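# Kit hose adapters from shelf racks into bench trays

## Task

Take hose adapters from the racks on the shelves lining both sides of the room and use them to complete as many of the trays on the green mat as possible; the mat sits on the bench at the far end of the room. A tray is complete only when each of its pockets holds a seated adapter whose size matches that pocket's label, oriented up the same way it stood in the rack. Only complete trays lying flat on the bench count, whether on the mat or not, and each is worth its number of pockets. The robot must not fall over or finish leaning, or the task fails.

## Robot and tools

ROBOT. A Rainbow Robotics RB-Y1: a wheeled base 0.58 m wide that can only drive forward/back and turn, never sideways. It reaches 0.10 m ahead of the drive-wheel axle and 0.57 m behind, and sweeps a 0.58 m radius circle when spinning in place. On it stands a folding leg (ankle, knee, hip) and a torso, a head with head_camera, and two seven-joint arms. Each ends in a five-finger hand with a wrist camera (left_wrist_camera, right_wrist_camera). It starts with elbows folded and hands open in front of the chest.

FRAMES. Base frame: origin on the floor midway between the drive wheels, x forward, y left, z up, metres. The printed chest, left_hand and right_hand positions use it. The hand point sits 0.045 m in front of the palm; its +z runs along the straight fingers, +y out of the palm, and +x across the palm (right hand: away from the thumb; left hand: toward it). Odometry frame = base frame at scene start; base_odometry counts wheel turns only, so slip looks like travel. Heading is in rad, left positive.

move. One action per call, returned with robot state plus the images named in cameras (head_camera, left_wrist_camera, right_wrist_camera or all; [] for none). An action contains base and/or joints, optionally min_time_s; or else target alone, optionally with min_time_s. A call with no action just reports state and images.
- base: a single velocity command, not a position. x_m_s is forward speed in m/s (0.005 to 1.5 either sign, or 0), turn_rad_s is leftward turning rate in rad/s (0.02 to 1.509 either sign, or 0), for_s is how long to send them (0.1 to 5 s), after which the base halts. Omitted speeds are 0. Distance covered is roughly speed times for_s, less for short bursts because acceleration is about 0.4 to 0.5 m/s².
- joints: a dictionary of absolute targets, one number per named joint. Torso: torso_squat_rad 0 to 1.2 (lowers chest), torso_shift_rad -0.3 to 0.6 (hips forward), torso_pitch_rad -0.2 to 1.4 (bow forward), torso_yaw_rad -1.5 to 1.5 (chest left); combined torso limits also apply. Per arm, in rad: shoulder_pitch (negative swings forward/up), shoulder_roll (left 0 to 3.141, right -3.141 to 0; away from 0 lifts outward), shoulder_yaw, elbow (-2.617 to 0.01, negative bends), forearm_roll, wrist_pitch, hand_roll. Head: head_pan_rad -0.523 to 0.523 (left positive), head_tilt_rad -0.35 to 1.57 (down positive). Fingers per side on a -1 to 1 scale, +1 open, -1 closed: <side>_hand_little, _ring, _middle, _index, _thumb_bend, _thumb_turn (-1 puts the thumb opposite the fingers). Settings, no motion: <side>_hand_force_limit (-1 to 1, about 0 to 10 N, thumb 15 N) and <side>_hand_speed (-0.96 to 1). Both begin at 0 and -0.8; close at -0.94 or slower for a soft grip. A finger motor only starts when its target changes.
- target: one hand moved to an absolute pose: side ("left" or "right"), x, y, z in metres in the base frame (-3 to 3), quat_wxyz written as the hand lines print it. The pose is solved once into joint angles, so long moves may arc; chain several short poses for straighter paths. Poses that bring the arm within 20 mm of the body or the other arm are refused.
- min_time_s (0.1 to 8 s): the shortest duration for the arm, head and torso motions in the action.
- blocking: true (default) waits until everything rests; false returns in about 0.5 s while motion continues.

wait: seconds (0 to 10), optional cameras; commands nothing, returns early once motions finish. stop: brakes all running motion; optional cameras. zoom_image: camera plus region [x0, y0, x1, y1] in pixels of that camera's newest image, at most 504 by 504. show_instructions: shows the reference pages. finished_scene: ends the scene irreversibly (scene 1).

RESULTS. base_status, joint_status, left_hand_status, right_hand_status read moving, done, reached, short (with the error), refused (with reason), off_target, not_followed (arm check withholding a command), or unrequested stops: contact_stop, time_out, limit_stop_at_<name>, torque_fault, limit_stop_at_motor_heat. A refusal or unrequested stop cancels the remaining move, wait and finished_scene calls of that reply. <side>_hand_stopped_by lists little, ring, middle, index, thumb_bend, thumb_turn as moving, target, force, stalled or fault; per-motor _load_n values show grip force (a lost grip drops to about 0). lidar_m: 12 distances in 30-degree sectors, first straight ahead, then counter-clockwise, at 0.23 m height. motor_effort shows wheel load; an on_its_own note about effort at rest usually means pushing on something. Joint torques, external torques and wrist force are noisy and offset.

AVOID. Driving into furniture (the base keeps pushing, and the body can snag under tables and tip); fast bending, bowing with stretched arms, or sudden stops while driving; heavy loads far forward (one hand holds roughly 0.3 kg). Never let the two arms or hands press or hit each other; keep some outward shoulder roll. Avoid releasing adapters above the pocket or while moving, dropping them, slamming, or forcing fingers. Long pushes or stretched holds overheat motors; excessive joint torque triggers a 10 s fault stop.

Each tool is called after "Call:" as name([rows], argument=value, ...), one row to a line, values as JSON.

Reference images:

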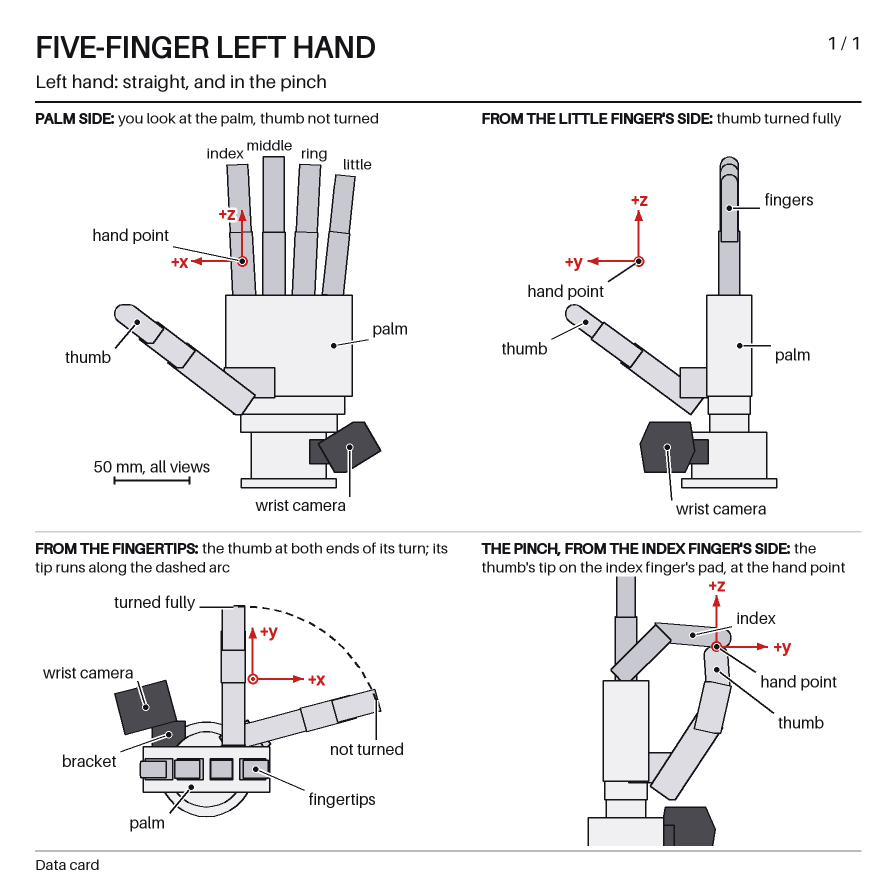

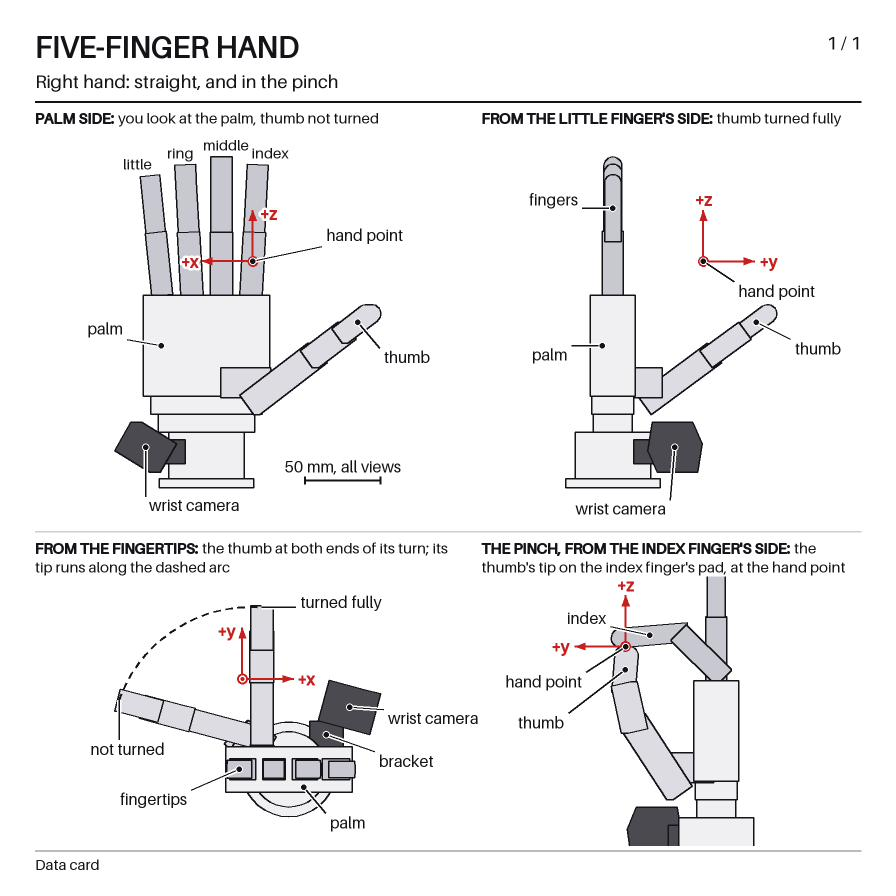

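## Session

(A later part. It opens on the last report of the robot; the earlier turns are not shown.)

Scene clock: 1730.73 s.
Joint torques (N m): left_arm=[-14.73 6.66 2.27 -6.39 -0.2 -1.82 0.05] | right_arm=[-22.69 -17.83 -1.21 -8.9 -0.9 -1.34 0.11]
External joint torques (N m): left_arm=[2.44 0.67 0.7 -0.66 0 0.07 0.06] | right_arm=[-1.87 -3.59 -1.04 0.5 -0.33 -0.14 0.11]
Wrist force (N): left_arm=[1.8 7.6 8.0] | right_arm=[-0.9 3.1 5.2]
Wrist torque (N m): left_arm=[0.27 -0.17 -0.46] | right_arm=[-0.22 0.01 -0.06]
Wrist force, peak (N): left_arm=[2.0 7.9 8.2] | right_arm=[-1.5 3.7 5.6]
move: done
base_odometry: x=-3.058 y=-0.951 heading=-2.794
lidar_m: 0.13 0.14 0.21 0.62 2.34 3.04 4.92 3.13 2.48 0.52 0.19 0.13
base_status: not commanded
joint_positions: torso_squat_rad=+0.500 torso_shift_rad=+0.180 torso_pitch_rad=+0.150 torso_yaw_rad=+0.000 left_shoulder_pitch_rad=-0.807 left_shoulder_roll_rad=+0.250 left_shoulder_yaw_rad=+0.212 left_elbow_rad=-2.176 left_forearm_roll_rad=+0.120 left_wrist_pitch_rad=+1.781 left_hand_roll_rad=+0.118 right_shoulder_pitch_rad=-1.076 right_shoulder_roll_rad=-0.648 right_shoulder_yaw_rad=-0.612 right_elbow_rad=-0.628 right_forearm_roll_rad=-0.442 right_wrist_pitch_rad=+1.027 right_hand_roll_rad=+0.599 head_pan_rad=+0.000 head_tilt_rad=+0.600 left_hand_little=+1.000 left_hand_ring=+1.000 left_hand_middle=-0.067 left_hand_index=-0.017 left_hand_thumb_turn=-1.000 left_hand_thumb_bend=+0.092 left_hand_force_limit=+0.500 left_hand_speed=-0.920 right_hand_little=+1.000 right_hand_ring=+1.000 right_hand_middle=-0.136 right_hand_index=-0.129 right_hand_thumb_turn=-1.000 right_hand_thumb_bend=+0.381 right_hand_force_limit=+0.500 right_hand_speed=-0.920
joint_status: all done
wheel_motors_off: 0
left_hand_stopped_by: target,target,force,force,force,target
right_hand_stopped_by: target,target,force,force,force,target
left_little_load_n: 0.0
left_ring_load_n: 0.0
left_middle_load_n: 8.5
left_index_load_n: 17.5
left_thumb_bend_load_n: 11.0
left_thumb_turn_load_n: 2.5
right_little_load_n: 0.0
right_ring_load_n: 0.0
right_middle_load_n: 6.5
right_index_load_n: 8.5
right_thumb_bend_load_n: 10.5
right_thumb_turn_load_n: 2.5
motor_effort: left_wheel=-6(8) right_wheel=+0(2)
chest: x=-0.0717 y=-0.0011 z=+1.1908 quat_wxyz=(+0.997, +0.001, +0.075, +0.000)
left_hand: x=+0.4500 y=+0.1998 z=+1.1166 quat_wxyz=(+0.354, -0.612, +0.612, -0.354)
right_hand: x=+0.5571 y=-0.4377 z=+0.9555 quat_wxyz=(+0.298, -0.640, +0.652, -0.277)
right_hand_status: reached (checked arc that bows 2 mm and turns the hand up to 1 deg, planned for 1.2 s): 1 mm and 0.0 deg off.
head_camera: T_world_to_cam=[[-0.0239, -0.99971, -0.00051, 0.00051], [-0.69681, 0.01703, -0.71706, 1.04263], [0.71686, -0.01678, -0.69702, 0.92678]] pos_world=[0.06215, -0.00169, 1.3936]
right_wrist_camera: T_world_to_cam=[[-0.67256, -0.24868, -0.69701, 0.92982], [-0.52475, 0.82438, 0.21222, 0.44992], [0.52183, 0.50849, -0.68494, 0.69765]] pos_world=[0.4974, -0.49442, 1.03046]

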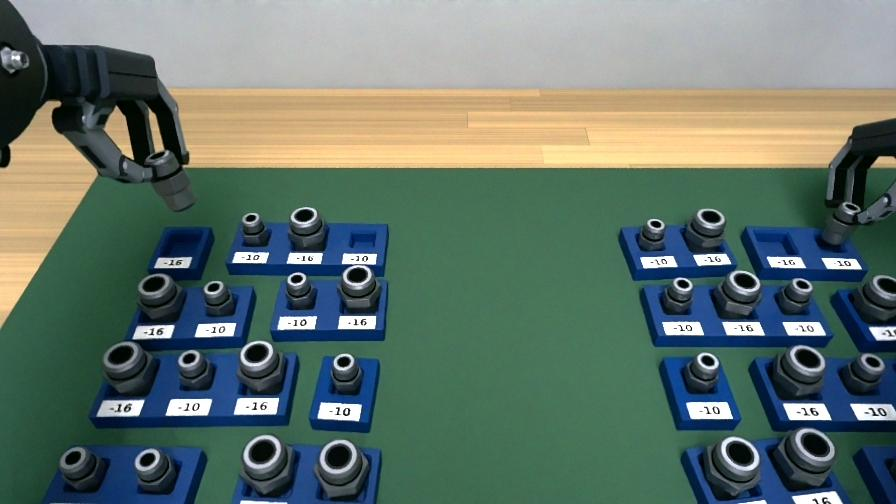

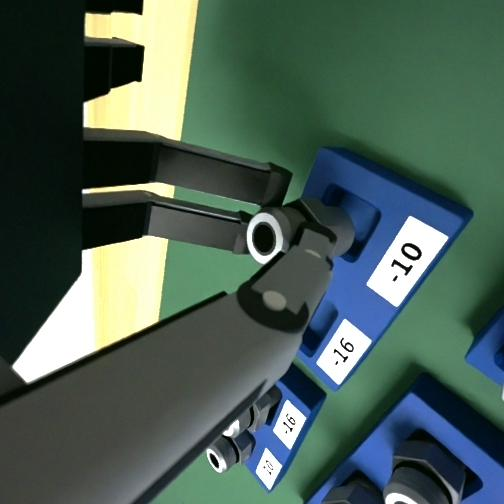

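Call:
move(target={"side": "right", "x": 0.558, "y": -0.4383, "z": 0.949, "quat_wxyz": [0.298, -0.6398, 0.6522, -0.2766]}, min_time_s=1, cameras=[])

Call:
move(target={"side": "right", "x": 0.558, "y": -0.4383, "z": 0.944, "quat_wxyz": [0.298, -0.6398, 0.6522, -0.2766]}, min_time_s=1, cameras=["head_camera"])

Call:
zoom_image(camera="head_camera", region=[800, 185, 880, 265])

Scene clock: 1732.40 s.
Joint torques (N m): left_arm=[-14.43 6.19 2.78 -6.19 -0.29 -1.62 -0.11] | right_arm=[-22.84 -18.14 -1.21 -8.8 -0.9 -1.4 0.14]
External joint torques (N m): left_arm=[2.74 0.2 1.2 -0.45 -0.09 0.27 -0.1] | right_arm=[-2.01 -3.92 -1.05 0.6 -0.34 -0.22 0.14]
Wrist force (N): left_arm=[1.8 7.4 8.0] | right_arm=[-0.8 2.6 5.2]
Wrist torque (N m): left_arm=[0.25 -0.17 -0.46] | right_arm=[-0.30 0.05 -0.05]
Wrist force, peak (N): left_arm=[1.8 7.7 8.3] | right_arm=[-1.3 3.9 5.5]
move: done
base_odometry: x=-3.058 y=-0.951 heading=-2.794
lidar_m: 0.13 0.14 0.20 0.62 2.34 3.05 4.92 3.13 2.47 0.52 0.20 0.14
base_status: not commanded
joint_positions: torso_squat_rad=+0.500 torso_shift_rad=+0.180 torso_pitch_rad=+0.150 torso_yaw_rad=+0.000 left_shoulder_pitch_rad=-0.807 left_shoulder_roll_rad=+0.250 left_shoulder_yaw_rad=+0.212 left_elbow_rad=-2.176 left_forearm_roll_rad=+0.120 left_wrist_pitch_rad=+1.781 left_hand_roll_rad=+0.118 right_shoulder_pitch_rad=-1.079 right_shoulder_roll_rad=-0.649 right_shoulder_yaw_rad=-0.614 right_elbow_rad=-0.596 right_forearm_roll_rad=-0.447 right_wrist_pitch_rad=+1.001 right_hand_roll_rad=+0.615 head_pan_rad=+0.000 head_tilt_rad=+0.600 left_hand_little=+1.000 left_hand_ring=+1.000 left_hand_middle=-0.067 left_hand_index=-0.017 left_hand_thumb_turn=-1.000 left_hand_thumb_bend=+0.092 left_hand_force_limit=+0.500 left_hand_speed=-0.920 right_hand_little=+1.000 right_hand_ring=+1.000 right_hand_middle=-0.136 right_hand_index=-0.129 right_hand_thumb_turn=-1.000 right_hand_thumb_bend=+0.381 right_hand_force_limit=+0.500 right_hand_speed=-0.920
joint_status: all done
wheel_motors_off: 0
left_hand_stopped_by: target,target,force,force,force,target
right_hand_stopped_by: target,target,force,force,force,target
left_little_load_n: 0.0
left_ring_load_n: 0.0
left_middle_load_n: 9.0
left_index_load_n: 18.0
left_thumb_bend_load_n: 11.0
left_thumb_turn_load_n: 2.5
right_little_load_n: 0.0
right_ring_load_n: 0.0
right_middle_load_n: 6.0
right_index_load_n: 8.5
right_thumb_bend_load_n: 11.0
right_thumb_turn_load_n: 2.5
motor_effort: left_wheel=-7(10) right_wheel=-2(2)
chest: x=-0.0717 y=-0.0011 z=+1.1908 quat_wxyz=(+0.997, +0.001, +0.075, +0.000)
left_hand: x=+0.4500 y=+0.1998 z=+1.1166 quat_wxyz=(+0.354, -0.612, +0.612, -0.354)
right_hand: x=+0.5575 y=-0.4379 z=+0.9485 quat_wxyz=(+0.298, -0.640, +0.652, -0.277)
right_hand_status: reached (checked arc that bows 1 mm and turns the hand up to 0 deg, planned for 1.0 s): 1 mm and 0.1 deg off.

Scene clock: 1733.73 s.
Joint torques (N m): left_arm=[-14.41 6.88 2.38 -5.97 -0.25 -1.7 0] | right_arm=[-23.14 -17.92 -1.15 -8.78 -0.83 -1.36 0.07]
External joint torques (N m): left_arm=[2.76 0.89 0.8 -0.24 -0.06 0.19 0.01] | right_arm=[-2.29 -3.7 -1 0.61 -0.26 -0.2 0.07]
Wrist force (N): left_arm=[2.0 7.5 7.9] | right_arm=[-1.2 3.5 4.9]
Wrist torque (N m): left_arm=[0.27 -0.20 -0.46] | right_arm=[-0.14 0.08 -0.06]
Wrist force, peak (N): left_arm=[1.9 7.7 8.0] | right_arm=[-1.2 4.6 5.5]
move: done
base_odometry: x=-3.058 y=-0.951 heading=-2.794
lidar_m: 0.13 0.15 0.20 0.61 2.36 3.05 4.92 3.13 2.46 0.53 0.19 0.14
base_status: not commanded
joint_positions: torso_squat_rad=+0.500 torso_shift_rad=+0.180 torso_pitch_rad=+0.150 torso_yaw_rad=+0.000 left_shoulder_pitch_rad=-0.807 left_shoulder_roll_rad=+0.250 left_shoulder_yaw_rad=+0.212 left_elbow_rad=-2.176 left_forearm_roll_rad=+0.120 left_wrist_pitch_rad=+1.781 left_hand_roll_rad=+0.118 right_shoulder_pitch_rad=-1.081 right_shoulder_roll_rad=-0.650 right_shoulder_yaw_rad=-0.616 right_elbow_rad=-0.571 right_forearm_roll_rad=-0.452 right_wrist_pitch_rad=+0.983 right_hand_roll_rad=+0.628 head_pan_rad=+0.000 head_tilt_rad=+0.600 left_hand_little=+1.000 left_hand_ring=+1.000 left_hand_middle=-0.067 left_hand_index=-0.017 left_hand_thumb_turn=-1.000 left_hand_thumb_bend=+0.092 left_hand_force_limit=+0.500 left_hand_speed=-0.920 right_hand_little=+1.000 right_hand_ring=+1.000 right_hand_middle=-0.136 right_hand_index=-0.129 right_hand_thumb_turn=-1.000 right_hand_thumb_bend=+0.381 right_hand_force_limit=+0.500 right_hand_speed=-0.920
joint_status: all done
wheel_motors_off: 0
left_hand_stopped_by: target,target,force,force,force,target
right_hand_stopped_by: target,target,force,force,force,target
left_little_load_n: 0.0
left_ring_load_n: 0.0
left_middle_load_n: 9.0
left_index_load_n: 17.5
left_thumb_bend_load_n: 11.0
left_thumb_turn_load_n: 2.5
right_little_load_n: 0.0
right_ring_load_n: 0.0
right_middle_load_n: 6.0
right_index_load_n: 8.5
right_thumb_bend_load_n: 11.0
right_thumb_turn_load_n: 2.5
motor_effort: left_wheel=-6(9) right_wheel=-1(2)
chest: x=-0.0717 y=-0.0011 z=+1.1908 quat_wxyz=(+0.997, +0.001, +0.075, +0.000)
left_hand: x=+0.4500 y=+0.1998 z=+1.1166 quat_wxyz=(+0.354, -0.612, +0.612, -0.354)
right_hand: x=+0.5576 y=-0.4380 z=+0.9435 quat_wxyz=(+0.298, -0.640, +0.652, -0.277)
right_hand_status: reached (checked arc that bows 1 mm and turns the hand up to 0 deg, planned for 1.0 s): 1 mm and 0.0 deg off.
head_camera: T_world_to_cam=[[-0.0239, -0.99971, -0.00051, 0.00051], [-0.69681, 0.01703, -0.71706, 1.04263], [0.71686, -0.01678, -0.69702, 0.92678]] pos_world=[0.06215, -0.00169, 1.3936]

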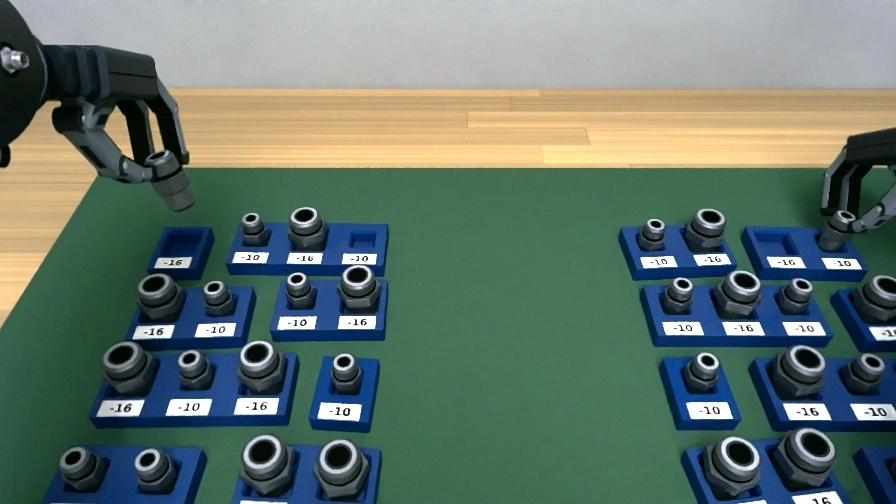

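Scaled by 6.300 from the camera's image (finer frame: 1280x720).

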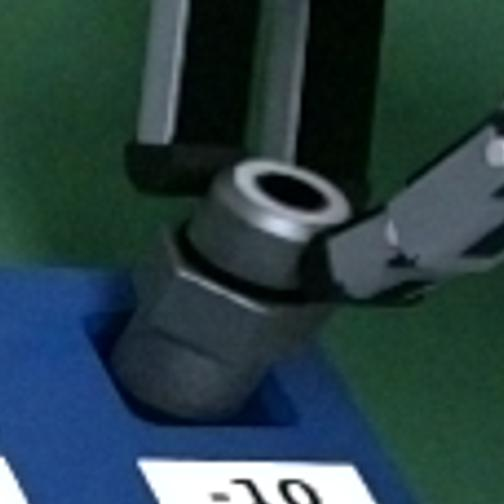

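Call:
move(target={"side": "right", "x": 0.558, "y": -0.4383, "z": 0.939, "quat_wxyz": [0.298, -0.6398, 0.6522, -0.2766]}, min_time_s=1, cameras=[])

Call:
move(target={"side": "right", "x": 0.558, "y": -0.4383, "z": 0.935, "quat_wxyz": [0.298, -0.6398, 0.6522, -0.2766]}, min_time_s=1, cameras=["head_camera"])

Call:
zoom_image(camera="head_camera", region=[800, 185, 880, 265])

Scene clock: 1735.33 s.
Joint torques (N m): left_arm=[-14.92 6.97 2.77 -6.05 -0.28 -1.73 0.13] | right_arm=[-23.19 -18.11 -1.37 -8.72 -0.89 -1.36 0.12]
External joint torques (N m): left_arm=[2.26 0.98 1.2 -0.32 -0.08 0.16 0.14] | right_arm=[-2.35 -3.91 -1.22 0.66 -0.32 -0.2 0.11]
Wrist force (N): left_arm=[1.7 7.2 8.0] | right_arm=[-0.6 3.0 4.8]
Wrist torque (N m): left_arm=[0.22 -0.14 -0.46] | right_arm=[-0.23 0.03 -0.04]
Wrist force, peak (N): left_arm=[1.7 7.6 8.4] | right_arm=[-1.0 4.2 5.8]
move: done
base_odometry: x=-3.058 y=-0.951 heading=-2.794
lidar_m: 0.13 0.14 0.21 0.62 2.34 3.04 4.92 3.13 2.47 0.53 0.19 0.14
base_status: not commanded
joint_positions: torso_squat_rad=+0.500 torso_shift_rad=+0.180 torso_pitch_rad=+0.150 torso_yaw_rad=+0.000 left_shoulder_pitch_rad=-0.807 left_shoulder_roll_rad=+0.250 left_shoulder_yaw_rad=+0.212 left_elbow_rad=-2.176 left_forearm_roll_rad=+0.120 left_wrist_pitch_rad=+1.781 left_hand_roll_rad=+0.118 right_shoulder_pitch_rad=-1.082 right_shoulder_roll_rad=-0.651 right_shoulder_yaw_rad=-0.619 right_elbow_rad=-0.549 right_forearm_roll_rad=-0.456 right_wrist_pitch_rad=+0.964 right_hand_roll_rad=+0.640 head_pan_rad=+0.000 head_tilt_rad=+0.600 left_hand_little=+1.000 left_hand_ring=+1.000 left_hand_middle=-0.067 left_hand_index=-0.017 left_hand_thumb_turn=-1.000 left_hand_thumb_bend=+0.092 left_hand_force_limit=+0.500 left_hand_speed=-0.920 right_hand_little=+1.000 right_hand_ring=+1.000 right_hand_middle=-0.136 right_hand_index=-0.129 right_hand_thumb_turn=-1.000 right_hand_thumb_bend=+0.381 right_hand_force_limit=+0.500 right_hand_speed=-0.920
joint_status: all done
wheel_motors_off: 0
left_hand_stopped_by: target,target,force,force,force,target
right_hand_stopped_by: target,target,force,force,force,target
left_little_load_n: 0.0
left_ring_load_n: -0.5
left_middle_load_n: 9.0
left_index_load_n: 18.0
left_thumb_bend_load_n: 11.0
left_thumb_turn_load_n: 2.5
right_little_load_n: 0.0
right_ring_load_n: 0.0
right_middle_load_n: 6.0
right_index_load_n: 8.5
right_thumb_bend_load_n: 10.5
right_thumb_turn_load_n: 2.5
motor_effort: left_wheel=-7(8) right_wheel=-1(2)
chest: x=-0.0717 y=-0.0011 z=+1.1908 quat_wxyz=(+0.997, +0.001, +0.075, +0.000)
left_hand: x=+0.4500 y=+0.1998 z=+1.1166 quat_wxyz=(+0.354, -0.612, +0.612, -0.354)
right_hand: x=+0.5576 y=-0.4380 z=+0.9385 quat_wxyz=(+0.298, -0.640, +0.652, -0.277)
right_hand_status: reached (checked arc that bows 1 mm and turns the hand up to 0 deg, planned for 1.0 s): 1 mm and 0.0 deg off.

Scene clock: 1736.67 s.
Joint torques (N m): left_arm=[-14.39 6.78 2.3 -6.11 -0.41 -1.69 0.14] | right_arm=[-22.96 -18.21 -0.82 -8.69 -0.93 -1.4 0.17]
External joint torques (N m): left_arm=[2.78 0.79 0.72 -0.38 -0.21 0.2 0.15] | right_arm=[-2.12 -4.02 -0.68 0.68 -0.35 -0.25 0.17]
Wrist force (N): left_arm=[1.9 7.6 8.0] | right_arm=[-0.9 3.8 5.4]
Wrist torque (N m): left_arm=[0.28 -0.18 -0.47] | right_arm=[-0.09 0.03 -0.04]
Wrist force, peak (N): left_arm=[1.6 7.6 8.4] | right_arm=[-0.3 3.6 6.4]
move: done
base_odometry: x=-3.058 y=-0.951 heading=-2.794
lidar_m: 0.13 0.13 0.20 0.62 2.35 3.04 4.92 3.14 2.46 0.52 0.19 0.13
base_status: not commanded
joint_positions: torso_squat_rad=+0.500 torso_shift_rad=+0.180 torso_pitch_rad=+0.150 torso_yaw_rad=+0.000 left_shoulder_pitch_rad=-0.807 left_shoulder_roll_rad=+0.250 left_shoulder_yaw_rad=+0.212 left_elbow_rad=-2.176 left_forearm_roll_rad=+0.120 left_wrist_pitch_rad=+1.781 left_hand_roll_rad=+0.118 right_shoulder_pitch_rad=-1.085 right_shoulder_roll_rad=-0.652 right_shoulder_yaw_rad=-0.620 right_elbow_rad=-0.529 right_forearm_roll_rad=-0.460 right_wrist_pitch_rad=+0.949 right_hand_roll_rad=+0.651 head_pan_rad=+0.000 head_tilt_rad=+0.600 left_hand_little=+1.000 left_hand_ring=+1.000 left_hand_middle=-0.067 left_hand_index=-0.017 left_hand_thumb_turn=-1.000 left_hand_thumb_bend=+0.092 left_hand_force_limit=+0.500 left_hand_speed=-0.920 right_hand_little=+1.000 right_hand_ring=+1.000 right_hand_middle=-0.136 right_hand_index=-0.129 right_hand_thumb_turn=-1.000 right_hand_thumb_bend=+0.381 right_hand_force_limit=+0.500 right_hand_speed=-0.920
joint_status: all done
wheel_motors_off: 0
left_hand_stopped_by: target,target,force,force,force,target
right_hand_stopped_by: target,target,force,force,force,target
left_little_load_n: 0.0
left_ring_load_n: 0.0
left_middle_load_n: 8.5
left_index_load_n: 18.0
left_thumb_bend_load_n: 11.5
left_thumb_turn_load_n: 2.5
right_little_load_n: 0.0
right_ring_load_n: 0.0
right_middle_load_n: 6.0
right_index_load_n: 8.5
right_thumb_bend_load_n: 11.0
right_thumb_turn_load_n: 2.5
motor_effort: left_wheel=-6(8) right_wheel=-1(2)
chest: x=-0.0717 y=-0.0011 z=+1.1908 quat_wxyz=(+0.997, +0.001, +0.075, +0.000)
left_hand: x=+0.4500 y=+0.1998 z=+1.1166 quat_wxyz=(+0.354, -0.612, +0.612, -0.354)
right_hand: x=+0.5576 y=-0.4380 z=+0.9345 quat_wxyz=(+0.298, -0.640, +0.652, -0.277)
right_hand_status: reached (checked arc that bows 1 mm and turns the hand up to 0 deg, planned for 1.0 s): 1 mm and 0.0 deg off.
head_camera: T_world_to_cam=[[-0.0239, -0.99971, -0.00051, 0.00051], [-0.69681, 0.01703, -0.71706, 1.04263], [0.71686, -0.01678, -0.69702, 0.92678]] pos_world=[0.06215, -0.00169, 1.3936]

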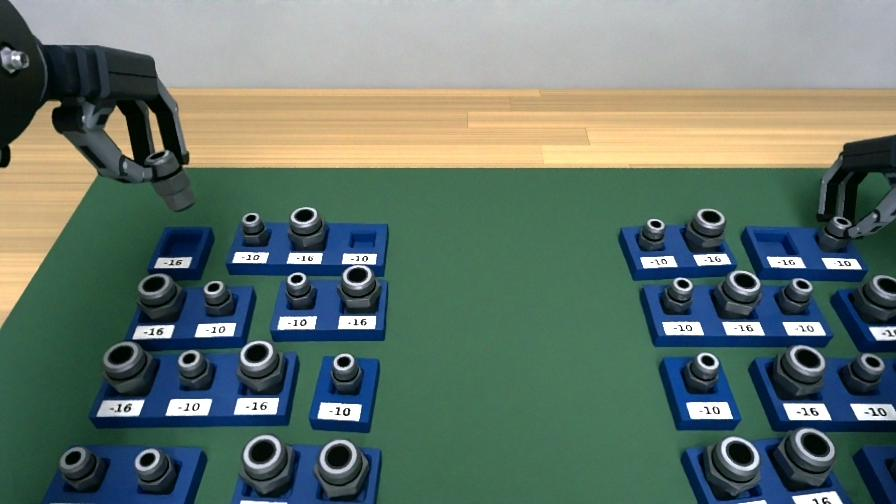

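Scaled by 6.300 from the camera's image (finer frame: 1280x720).

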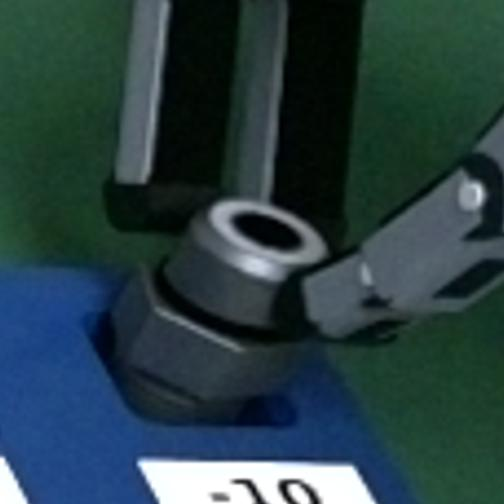

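Call:
move(target={"side": "right", "x": 0.558, "y": -0.4383, "z": 0.931, "quat_wxyz": [0.298, -0.6398, 0.6522, -0.2766]}, min_time_s=1, cameras=["head_camera"])

Call:
zoom_image(camera="head_camera", region=[800, 185, 880, 265])

Scene clock: 1738.33 s.
Joint torques (N m): left_arm=[-14.43 6.76 2.42 -6.01 -0.3 -1.73 0.05] | right_arm=[-17.35 -14.69 -0.19 -5.43 0.09 -0.65 0.28]
External joint torques (N m): left_arm=[2.75 0.77 0.85 -0.28 -0.1 0.15 0.06] | right_arm=[3.51 -0.52 -0.06 3.92 0.66 0.49 0.28]
Wrist force (N): left_arm=[1.6 7.8 8.1] | right_arm=[-2.0 -3.2 -2.4]
Wrist torque (N m): left_arm=[0.31 -0.14 -0.48] | right_arm=[-0.32 0.11 -0.11]
Wrist force, peak (N): left_arm=[1.9 7.7 8.3] | right_arm=[-0.8 4.2 5.3]
move: done
base_odometry: x=-3.058 y=-0.951 heading=-2.794
lidar_m: 0.13 0.14 0.21 0.62 2.35 3.04 4.93 3.13 2.46 0.51 0.20 0.14
base_status: not commanded
joint_positions: torso_squat_rad=+0.500 torso_shift_rad=+0.180 torso_pitch_rad=+0.150 torso_yaw_rad=+0.000 left_shoulder_pitch_rad=-0.807 left_shoulder_roll_rad=+0.250 left_shoulder_yaw_rad=+0.212 left_elbow_rad=-2.176 left_forearm_roll_rad=+0.120 left_wrist_pitch_rad=+1.781 left_hand_roll_rad=+0.118 right_shoulder_pitch_rad=-1.089 right_shoulder_roll_rad=-0.654 right_shoulder_yaw_rad=-0.622 right_elbow_rad=-0.509 right_forearm_roll_rad=-0.464 right_wrist_pitch_rad=+0.933 right_hand_roll_rad=+0.662 head_pan_rad=+0.000 head_tilt_rad=+0.600 left_hand_little=+1.000 left_hand_ring=+1.000 left_hand_middle=-0.067 left_hand_index=-0.017 left_hand_thumb_turn=-1.000 left_hand_thumb_bend=+0.092 left_hand_force_limit=+0.500 left_hand_speed=-0.920 right_hand_little=+1.000 right_hand_ring=+1.000 right_hand_middle=-0.136 right_hand_index=-0.129 right_hand_thumb_turn=-1.000 right_hand_thumb_bend=+0.381 right_hand_force_limit=+0.500 right_hand_speed=-0.920
joint_status: all done
wheel_motors_off: 0
left_hand_stopped_by: target,target,force,force,force,target
right_hand_stopped_by: target,target,force,force,force,target
left_little_load_n: -0.5
left_ring_load_n: 0.0
left_middle_load_n: 8.5
left_index_load_n: 18.0
left_thumb_bend_load_n: 11.5
left_thumb_turn_load_n: 2.5
right_little_load_n: 0.0
right_ring_load_n: 0.0
right_middle_load_n: 5.5
right_index_load_n: 8.0
right_thumb_bend_load_n: 10.5
right_thumb_turn_load_n: 2.5
motor_effort: left_wheel=-4(8) right_wheel=-2(2)
chest: x=-0.0718 y=-0.0011 z=+1.1908 quat_wxyz=(+0.997, +0.001, +0.075, +0.000)
left_hand: x=+0.4499 y=+0.1998 z=+1.1168 quat_wxyz=(+0.354, -0.612, +0.612, -0.354)
right_hand: x=+0.5582 y=-0.4383 z=+0.9320 quat_wxyz=(+0.298, -0.639, +0.652, -0.278)
right_hand_status: reached (checked arc that bows 1 mm and turns the hand up to 0 deg, planned for 1.0 s): 1 mm and 0.1 deg off.
head_camera: T_world_to_cam=[[-0.0239, -0.99971, -0.00052, 0.00062], [-0.6966, 0.01703, -0.71725, 1.04275], [0.71706, -0.01678, -0.69681, 0.92663]] pos_world=[0.06195, -0.00159, 1.39361]

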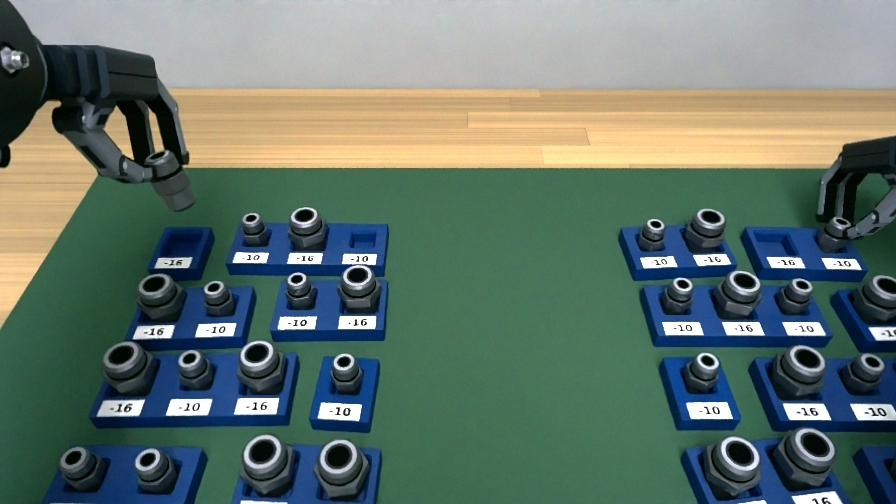

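Scaled by 6.300 from the camera's image (finer frame: 1280x720).

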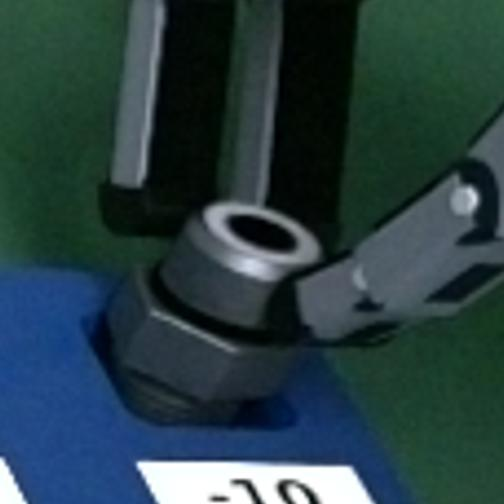

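Call:
move(joints={"right_hand_speed": -0.9, "right_hand_index": 0.2, "right_hand_middle": 0.2, "right_hand_thumb_bend": 0.6}, cameras=["head_camera", "right_wrist_camera"])

Call:
zoom_image(camera="head_camera", region=[800, 185, 880, 265])

Scene clock: 1740.80 s.
Joint torques (N m): left_arm=[-14.74 6.48 2.68 -6.14 -0.13 -1.7 0.04] | right_arm=[-20.65 -14.75 -0.2 -8.41 -0.51 -0.77 0.25]
External joint torques (N m): left_arm=[2.44 0.49 1.1 -0.41 0.07 0.19 0.05] | right_arm=[0.2 -0.57 -0.07 0.94 0.07 0.37 0.24]
Wrist force (N): left_arm=[1.8 7.6 8.0] | right_arm=[-0.9 3.1 4.6]
Wrist torque (N m): left_arm=[0.28 -0.17 -0.46] | right_arm=[-0.11 0.02 -0.06]
Wrist force, peak (N): left_arm=[1.8 7.7 8.2] | right_arm=[-1.3 2.8 5.0]
move: done
base_odometry: x=-3.058 y=-0.951 heading=-2.794
lidar_m: 0.13 0.14 0.20 0.62 2.35 3.04 4.92 3.16 2.46 0.51 0.20 0.14
base_status: not commanded
joint_positions: torso_squat_rad=+0.500 torso_shift_rad=+0.180 torso_pitch_rad=+0.150 torso_yaw_rad=+0.000 left_shoulder_pitch_rad=-0.807 left_shoulder_roll_rad=+0.250 left_shoulder_yaw_rad=+0.212 left_elbow_rad=-2.176 left_forearm_roll_rad=+0.120 left_wrist_pitch_rad=+1.781 left_hand_roll_rad=+0.118 right_shoulder_pitch_rad=-1.088 right_shoulder_roll_rad=-0.654 right_shoulder_yaw_rad=-0.622 right_elbow_rad=-0.508 right_forearm_roll_rad=-0.464 right_wrist_pitch_rad=+0.933 right_hand_roll_rad=+0.663 head_pan_rad=+0.000 head_tilt_rad=+0.600 left_hand_little=+1.000 left_hand_ring=+1.000 left_hand_middle=-0.067 left_hand_index=-0.017 left_hand_thumb_turn=-1.000 left_hand_thumb_bend=+0.092 left_hand_force_limit=+0.500 left_hand_speed=-0.920 right_hand_little=+1.000 right_hand_ring=+1.000 right_hand_middle=+0.200 right_hand_index=+0.200 right_hand_thumb_turn=-1.000 right_hand_thumb_bend=+0.600 right_hand_force_limit=+0.500 right_hand_speed=-0.900
joint_status: all done
wheel_motors_off: 0
left_hand_stopped_by: target,target,force,force,force,target
right_hand_stopped_by: target,target,target,target,target,target
left_little_load_n: 0.0
left_ring_load_n: 0.0
left_middle_load_n: 9.0
left_index_load_n: 18.0
left_thumb_bend_load_n: 11.5
left_thumb_turn_load_n: 2.5
right_little_load_n: 0.0
right_ring_load_n: 0.0
right_middle_load_n: -0.5
right_index_load_n: 0.0
right_thumb_bend_load_n: 0.0
right_thumb_turn_load_n: 0.0
motor_effort: left_wheel=-5(8) right_wheel=-1(2)
chest: x=-0.0718 y=-0.0011 z=+1.1908 quat_wxyz=(+0.997, +0.001, +0.075, +0.000)
left_hand: x=+0.4499 y=+0.1998 z=+1.1168 quat_wxyz=(+0.354, -0.612, +0.612, -0.354)
right_hand: x=+0.5578 y=-0.4384 z=+0.9313 quat_wxyz=(+0.298, -0.640, +0.652, -0.277)
head_camera: T_world_to_cam=[[-0.0239, -0.99971, -0.00052, 0.00062], [-0.6966, 0.01703, -0.71725, 1.04275], [0.71706, -0.01678, -0.69681, 0.92663]] pos_world=[0.06195, -0.00159, 1.39361]
right_wrist_camera: T_world_to_cam=[[-0.67199, -0.24865, -0.69757, 0.91348], [-0.52478, 0.82451, 0.21164, 0.45661], [0.52253, 0.50829, -0.68454, 0.68028]] pos_world=[0.498, -0.49512, 1.00627]

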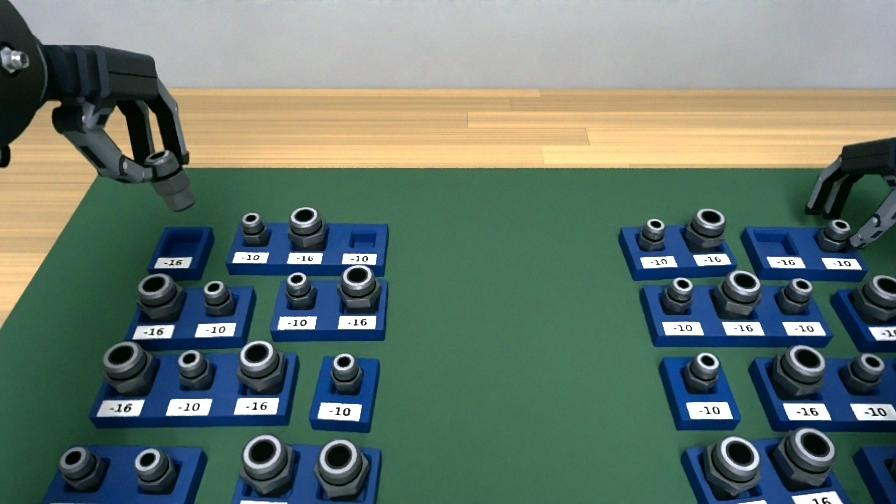

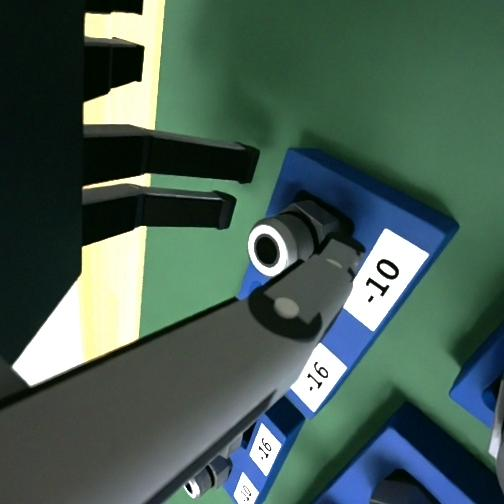

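Scaled by 6.300 from the camera's image (finer frame: 1280x720).

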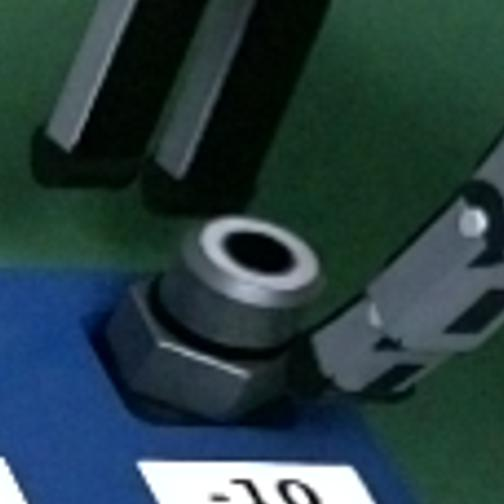

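Call:
move(target={"side": "right", "x": 0.5575, "y": -0.4395, "z": 0.955, "quat_wxyz": [0.298, -0.6398, 0.6522, -0.2766]}, min_time_s=1.2, cameras=[])

Call:
move(target={"side": "right", "x": 0.5575, "y": -0.4395, "z": 1.02, "quat_wxyz": [0.298, -0.6398, 0.6522, -0.2766]}, min_time_s=1, cameras=[])

Call:
move(joints={"right_shoulder_pitch_rad": -0.811, "right_shoulder_roll_rad": -0.255, "right_shoulder_yaw_rad": -0.201, "right_elbow_rad": -2.174, "right_forearm_roll_rad": -0.119, "right_wrist_pitch_rad": 1.784, "right_hand_roll_rad": -0.127, "torso_shift_rad": 0.03}, min_time_s=1.7, cameras=["head_camera", "left_wrist_camera"])

Call:
zoom_image(camera="head_camera", region=[320, 120, 420, 200])

Call:
zoom_image(camera="head_camera", region=[580, 120, 820, 240])

Scene clock: 1742.87 s.
Joint torques (N m): left_arm=[-14.54 6.92 2.77 -6.12 -0.28 -1.63 0.08] | right_arm=[-22.54 -17.29 0.72 -9.21 -0.4 -0.82 -0.4]
External joint torques (N m): left_arm=[2.64 0.93 1.2 -0.39 -0.08 0.25 0.09] | right_arm=[-1.65 -3.07 0.9 0.19 0.17 0.35 -0.4]
Wrist force (N): left_arm=[1.9 7.4 8.1] | right_arm=[-0.9 1.7 4.5]
Wrist torque (N m): left_arm=[0.24 -0.19 -0.44] | right_arm=[-0.34 0.05 -0.30]
Wrist force, peak (N): left_arm=[1.9 7.5 8.4] | right_arm=[-1.0 3.1 4.9]
move: done
base_odometry: x=-3.058 y=-0.951 heading=-2.794
lidar_m: 0.13 0.15 0.20 0.62 2.34 3.05 4.91 3.15 2.46 0.53 0.20 0.14
base_status: not commanded
joint_positions: torso_squat_rad=+0.500 torso_shift_rad=+0.180 torso_pitch_rad=+0.150 torso_yaw_rad=+0.000 left_shoulder_pitch_rad=-0.807 left_shoulder_roll_rad=+0.250 left_shoulder_yaw_rad=+0.212 left_elbow_rad=-2.176 left_forearm_roll_rad=+0.120 left_wrist_pitch_rad=+1.781 left_hand_roll_rad=+0.118 right_shoulder_pitch_rad=-1.092 right_shoulder_roll_rad=-0.662 right_shoulder_yaw_rad=-0.611 right_elbow_rad=-0.584 right_forearm_roll_rad=-0.449 right_wrist_pitch_rad=+1.011 right_hand_roll_rad=+0.615 head_pan_rad=+0.000 head_tilt_rad=+0.600 left_hand_little=+1.000 left_hand_ring=+1.000 left_hand_middle=-0.067 left_hand_index=-0.017 left_hand_thumb_turn=-1.000 left_hand_thumb_bend=+0.092 left_hand_force_limit=+0.500 left_hand_speed=-0.920 right_hand_little=+1.000 right_hand_ring=+1.000 right_hand_middle=+0.200 right_hand_index=+0.200 right_hand_thumb_turn=-1.000 right_hand_thumb_bend=+0.600 right_hand_force_limit=+0.500 right_hand_speed=-0.900
joint_status: all done
wheel_motors_off: 0
left_hand_stopped_by: target,target,force,force,force,target
right_hand_stopped_by: target,target,target,target,target,target
left_little_load_n: 0.0
left_ring_load_n: 0.0
left_middle_load_n: 9.0
left_index_load_n: 17.5
left_thumb_bend_load_n: 11.5
left_thumb_turn_load_n: 2.0
right_little_load_n: 0.0
right_ring_load_n: 0.0
right_middle_load_n: 0.0
right_index_load_n: 0.0
right_thumb_bend_load_n: 0.0
right_thumb_turn_load_n: 0.0
motor_effort: left_wheel=-7(8) right_wheel=-1(2)
chest: x=-0.0718 y=-0.0011 z=+1.1908 quat_wxyz=(+0.997, +0.001, +0.075, +0.000)
left_hand: x=+0.4499 y=+0.1998 z=+1.1168 quat_wxyz=(+0.354, -0.612, +0.612, -0.354)
right_hand: x=+0.5574 y=-0.4393 z=+0.9546 quat_wxyz=(+0.298, -0.640, +0.652, -0.275)
right_hand_status: reached (checked arc that bows 1 mm and turns the hand up to 0 deg, planned for 1.2 s): 0 mm and 0.2 deg off.

Scene clock: 1744.20 s.
Joint torques (N m): left_arm=[-14.63 6.98 2.98 -6.12 -0.31 -1.81 0.12] | right_arm=[-22.25 -16.77 1.08 -8.94 -0.32 -1.01 -0.46]
External joint torques (N m): left_arm=[2.55 0.99 1.41 -0.39 -0.12 0.08 0.13] | right_arm=[-1.11 -2.83 1.34 0.37 0.23 0.23 -0.47]
Wrist force (N): left_arm=[1.9 7.5 7.9] | right_arm=[-0.7 2.7 4.2]
Wrist torque (N m): left_arm=[0.26 -0.19 -0.46] | right_arm=[-0.15 0.02 -0.22]
Wrist force, peak (N): left_arm=[1.9 7.6 8.3] | right_arm=[-1.0 3.4 4.9]
move: done
base_odometry: x=-3.058 y=-0.951 heading=-2.794
lidar_m: 0.13 0.14 0.20 0.62 2.35 3.04 4.92 3.14 2.47 0.53 0.20 0.14
base_status: not commanded
joint_positions: torso_squat_rad=+0.500 torso_shift_rad=+0.180 torso_pitch_rad=+0.150 torso_yaw_rad=+0.000 left_shoulder_pitch_rad=-0.807 left_shoulder_roll_rad=+0.250 left_shoulder_yaw_rad=+0.212 left_elbow_rad=-2.176 left_forearm_roll_rad=+0.120 left_wrist_pitch_rad=+1.781 left_hand_roll_rad=+0.118 right_shoulder_pitch_rad=-1.159 right_shoulder_roll_rad=-0.707 right_shoulder_yaw_rad=-0.573 right_elbow_rad=-0.682 right_forearm_roll_rad=-0.422 right_wrist_pitch_rad=+1.172 right_hand_roll_rad=+0.525 head_pan_rad=+0.000 head_tilt_rad=+0.600 left_hand_little=+1.000 left_hand_ring=+1.000 left_hand_middle=-0.067 left_hand_index=-0.017 left_hand_thumb_turn=-1.000 left_hand_thumb_bend=+0.092 left_hand_force_limit=+0.500 left_hand_speed=-0.920 right_hand_little=+1.000 right_hand_ring=+1.000 right_hand_middle=+0.200 right_hand_index=+0.200 right_hand_thumb_turn=-1.000 right_hand_thumb_bend=+0.600 right_hand_force_limit=+0.500 right_hand_speed=-0.900
joint_status: all done
wheel_motors_off: 0
left_hand_stopped_by: target,target,force,force,force,target
right_hand_stopped_by: target,target,target,target,target,target
left_little_load_n: 0.0
left_ring_load_n: 0.0
left_middle_load_n: 9.0
left_index_load_n: 17.5
left_thumb_bend_load_n: 11.0
left_thumb_turn_load_n: 2.5
right_little_load_n: 0.0
right_ring_load_n: 0.0
right_middle_load_n: 0.0
right_index_load_n: 0.0
right_thumb_bend_load_n: 0.0
right_thumb_turn_load_n: 0.0
motor_effort: left_wheel=-3(8) right_wheel=-1(2)
chest: x=-0.0718 y=-0.0011 z=+1.1908 quat_wxyz=(+0.997, +0.001, +0.075, +0.000)
left_hand: x=+0.4499 y=+0.1998 z=+1.1168 quat_wxyz=(+0.354, -0.612, +0.612, -0.354)
right_hand: x=+0.5576 y=-0.4394 z=+1.0194 quat_wxyz=(+0.298, -0.641, +0.652, -0.273)
right_hand_status: reached (checked arc that bows 2 mm and turns the hand up to 1 deg, planned for 1.0 s): 1 mm and 0.4 deg off.

Scene clock: 1746.23 s.
Joint torques (N m): left_arm=[-14.51 6.52 2.25 -5.89 -0.34 -1.87 0.02] | right_arm=[-16.97 -7.76 -1.24 -4.97 0.2 -1.71 0.01]
External joint torques (N m): left_arm=[2.67 0.53 0.68 -0.16 -0.15 0.02 0.02] | right_arm=[-0.72 -1.87 0.06 0.27 -0.07 0 0]
Wrist force (N): left_arm=[1.8 7.6 8.0] | right_arm=[-1.9 3.7 3.6]
Wrist torque (N m): left_arm=[0.28 -0.17 -0.46] | right_arm=[-0.05 0.22 -0.27]
Wrist force, peak (N): left_arm=[1.8 7.8 8.2] | right_arm=[-0.9 3.0 6.1]
move: done
base_odometry: x=-3.058 y=-0.951 heading=-2.794
lidar_m: 0.13 0.14 0.20 0.62 2.34 3.03 4.92 3.15 2.48 0.51 0.19 0.15
base_status: not commanded
joint_positions: torso_squat_rad=+0.500 torso_shift_rad=+0.030 torso_pitch_rad=+0.150 torso_yaw_rad=+0.000 left_shoulder_pitch_rad=-0.807 left_shoulder_roll_rad=+0.250 left_shoulder_yaw_rad=+0.212 left_elbow_rad=-2.176 left_forearm_roll_rad=+0.120 left_wrist_pitch_rad=+1.781 left_hand_roll_rad=+0.118 right_shoulder_pitch_rad=-0.811 right_shoulder_roll_rad=-0.255 right_shoulder_yaw_rad=-0.201 right_elbow_rad=-2.174 right_forearm_roll_rad=-0.119 right_wrist_pitch_rad=+1.784 right_hand_roll_rad=-0.127 head_pan_rad=+0.000 head_tilt_rad=+0.600 left_hand_little=+1.000 left_hand_ring=+1.000 left_hand_middle=-0.067 left_hand_index=-0.017 left_hand_thumb_turn=-1.000 left_hand_thumb_bend=+0.092 left_hand_force_limit=+0.500 left_hand_speed=-0.920 right_hand_little=+1.000 right_hand_ring=+1.000 right_hand_middle=+0.200 right_hand_index=+0.200 right_hand_thumb_turn=-1.000 right_hand_thumb_bend=+0.600 right_hand_force_limit=+0.500 right_hand_speed=-0.900
joint_status: all done
wheel_motors_off: 0
left_hand_stopped_by: target,target,force,force,force,target
right_hand_stopped_by: target,target,target,target,target,target
left_little_load_n: 0.0
left_ring_load_n: 0.0
left_middle_load_n: 8.5
left_index_load_n: 18.0
left_thumb_bend_load_n: 11.0
left_thumb_turn_load_n: 2.5
right_little_load_n: 0.0
right_ring_load_n: 0.0
right_middle_load_n: 0.0
right_index_load_n: 0.0
right_thumb_bend_load_n: 0.5
right_thumb_turn_load_n: 0.0
motor_effort: left_wheel=-1(9) right_wheel=+1(2)
chest: x=-0.1634 y=-0.0011 z=+1.2005 quat_wxyz=(+0.997, +0.001, +0.075, +0.000)
left_hand: x=+0.3583 y=+0.1997 z=+1.1264 quat_wxyz=(+0.354, -0.612, +0.612, -0.354)
right_hand: x=+0.3583 y=-0.1999 z=+1.1260 quat_wxyz=(+0.353, -0.613, +0.612, -0.353)
head_camera: T_world_to_cam=[[-0.0239, -0.99971, -0.00052, -0.00166], [-0.6966, 0.01703, -0.71725, 0.9859], [0.71706, -0.01678, -0.69681, 0.99907]] pos_world=[-0.02965, -0.00169, 1.40331]
left_wrist_camera: T_world_to_cam=[[0.49017, -0.22133, 0.84306, -1.07808], [-0.53315, -0.84132, 0.08911, 0.25847], [0.68956, -0.49316, -0.53039, 0.55875]] pos_world=[0.28095, 0.2544, 1.18221]

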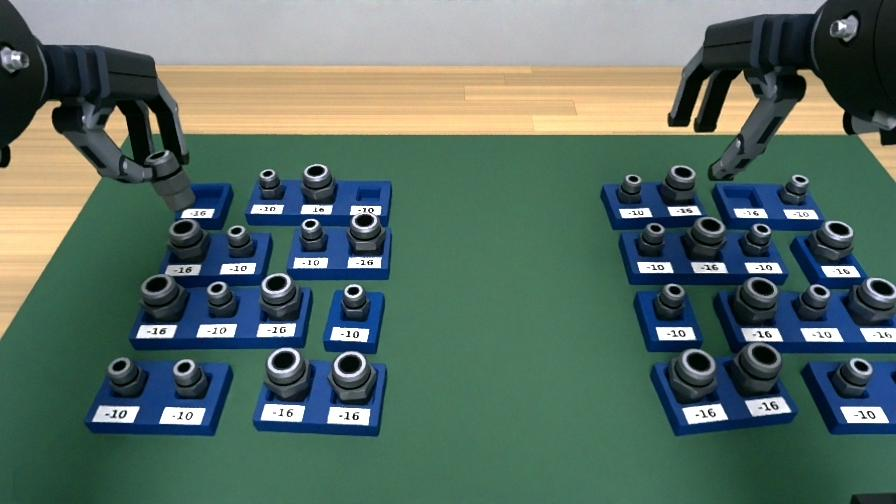

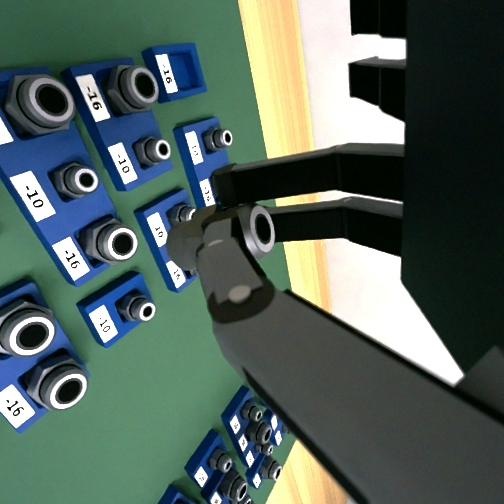

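Scaled by 5.040 from the camera's image (finer frame: 1280x720).

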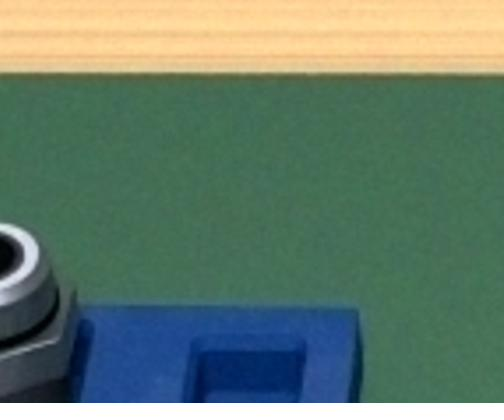

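Scaled by 2.100 from the camera's image (finer frame: 1280x720).

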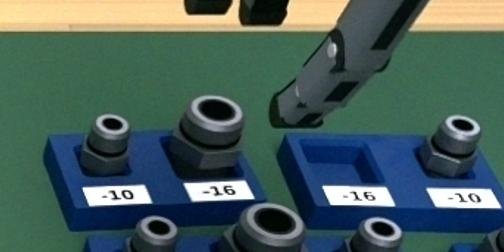

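Call:
move(target={"side": "left", "x": 0.582, "y": 0.0695, "z": 1.06, "quat_wxyz": [0.4212, -0.5707, 0.6113, -0.351]}, min_time_s=2.5, cameras=["head_camera", "left_wrist_camera"])

Scene clock: 1749.60 s.
Joint torques (N m): left_arm=[-23.21 7.71 0 -10.02 -1.1 -1.36 0.09] | right_arm=[-17.21 -7.04 -1.15 -4.93 0.25 -1.9 -0.05]
External joint torques (N m): left_arm=[3.3 0.26 -1.25 0.37 -0.4 0.27 0.1] | right_arm=[-0.96 -1.15 0.15 0.31 -0.02 -0.19 -0.05]
Wrist force (N): left_arm=[2.6 7.9 7.1] | right_arm=[-1.7 3.8 3.6]
Wrist torque (N m): left_arm=[0.34 -0.26 -0.26] | right_arm=[-0.05 0.16 -0.25]
Wrist force, peak (N): left_arm=[2.3 8.0 8.3] | right_arm=[-1.7 4.2 3.8]
move: done
base_odometry: x=-3.058 y=-0.951 heading=-2.794
lidar_m: 0.13 0.14 0.20 0.62 2.33 3.03 4.92 3.14 2.46 0.52 0.19 0.14
base_status: not commanded
joint_positions: torso_squat_rad=+0.500 torso_shift_rad=+0.030 torso_pitch_rad=+0.150 torso_yaw_rad=+0.000 left_shoulder_pitch_rad=-1.388 left_shoulder_roll_rad=+0.113 left_shoulder_yaw_rad=-0.033 left_elbow_rad=-0.647 left_forearm_roll_rad=-0.283 left_wrist_pitch_rad=+0.750 left_hand_roll_rad=+0.499 right_shoulder_pitch_rad=-0.811 right_shoulder_roll_rad=-0.255 right_shoulder_yaw_rad=-0.201 right_elbow_rad=-2.174 right_forearm_roll_rad=-0.119 right_wrist_pitch_rad=+1.784 right_hand_roll_rad=-0.127 head_pan_rad=+0.000 head_tilt_rad=+0.600 left_hand_little=+1.000 left_hand_ring=+1.000 left_hand_middle=-0.067 left_hand_index=-0.017 left_hand_thumb_turn=-1.000 left_hand_thumb_bend=+0.092 left_hand_force_limit=+0.500 left_hand_speed=-0.920 right_hand_little=+1.000 right_hand_ring=+1.000 right_hand_middle=+0.200 right_hand_index=+0.200 right_hand_thumb_turn=-1.000 right_hand_thumb_bend=+0.600 right_hand_force_limit=+0.500 right_hand_speed=-0.900
joint_status: all done
wheel_motors_off: 0
left_hand_stopped_by: target,target,force,force,force,target
right_hand_stopped_by: target,target,target,target,target,target
left_little_load_n: 0.0
left_ring_load_n: 0.0
left_middle_load_n: 8.5
left_index_load_n: 17.5
left_thumb_bend_load_n: 11.0
left_thumb_turn_load_n: 2.5
right_little_load_n: 0.0
right_ring_load_n: 0.0
right_middle_load_n: 0.0
right_index_load_n: 0.0
right_thumb_bend_load_n: 0.0
right_thumb_turn_load_n: 0.0
motor_effort: left_wheel=-4(6) right_wheel=+1(2)
chest: x=-0.1634 y=-0.0011 z=+1.2005 quat_wxyz=(+0.997, +0.001, +0.075, +0.000)
left_hand: x=+0.5815 y=+0.0697 z=+1.0604 quat_wxyz=(+0.422, -0.570, +0.611, -0.353)
left_hand_status: reached (checked arc that bows 70 mm and turns the hand up to 10 deg, planned for 2.5 s): 1 mm and 0.3 deg off.
right_hand: x=+0.3583 y=-0.1999 z=+1.1260 quat_wxyz=(+0.353, -0.613, +0.612, -0.353)
head_camera: T_world_to_cam=[[-0.0239, -0.99971, -0.00052, -0.00166], [-0.6966, 0.01703, -0.71725, 0.9859], [0.71706, -0.01678, -0.69681, 0.99907]] pos_world=[-0.02965, -0.00169, 1.40331]
left_wrist_camera: T_world_to_cam=[[0.39307, -0.31821, 0.86269, -1.11822], [-0.53573, -0.84177, -0.0664, 0.44042], [0.74732, -0.43607, -0.50135, 0.23722]] pos_world=[0.4982, 0.11835, 1.11286]

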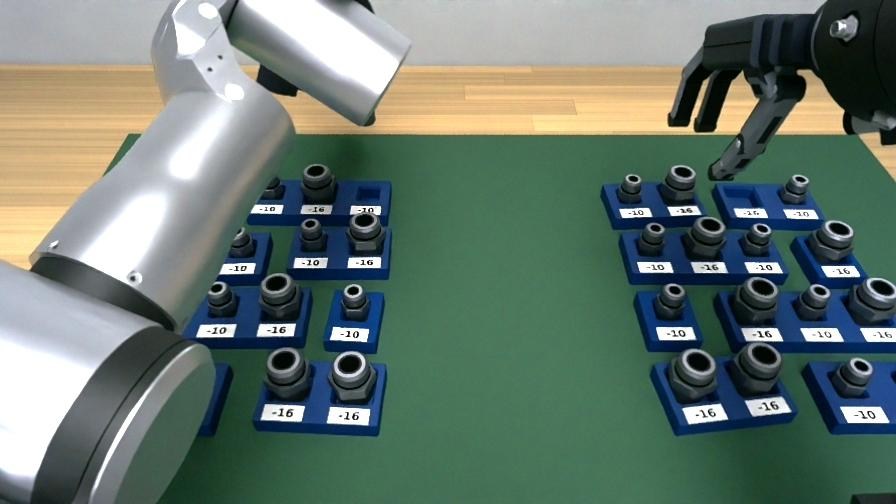

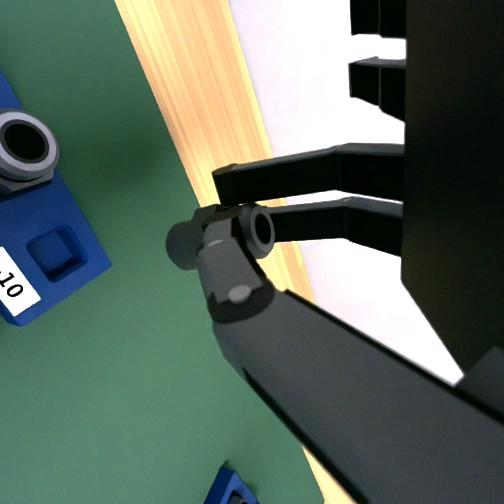

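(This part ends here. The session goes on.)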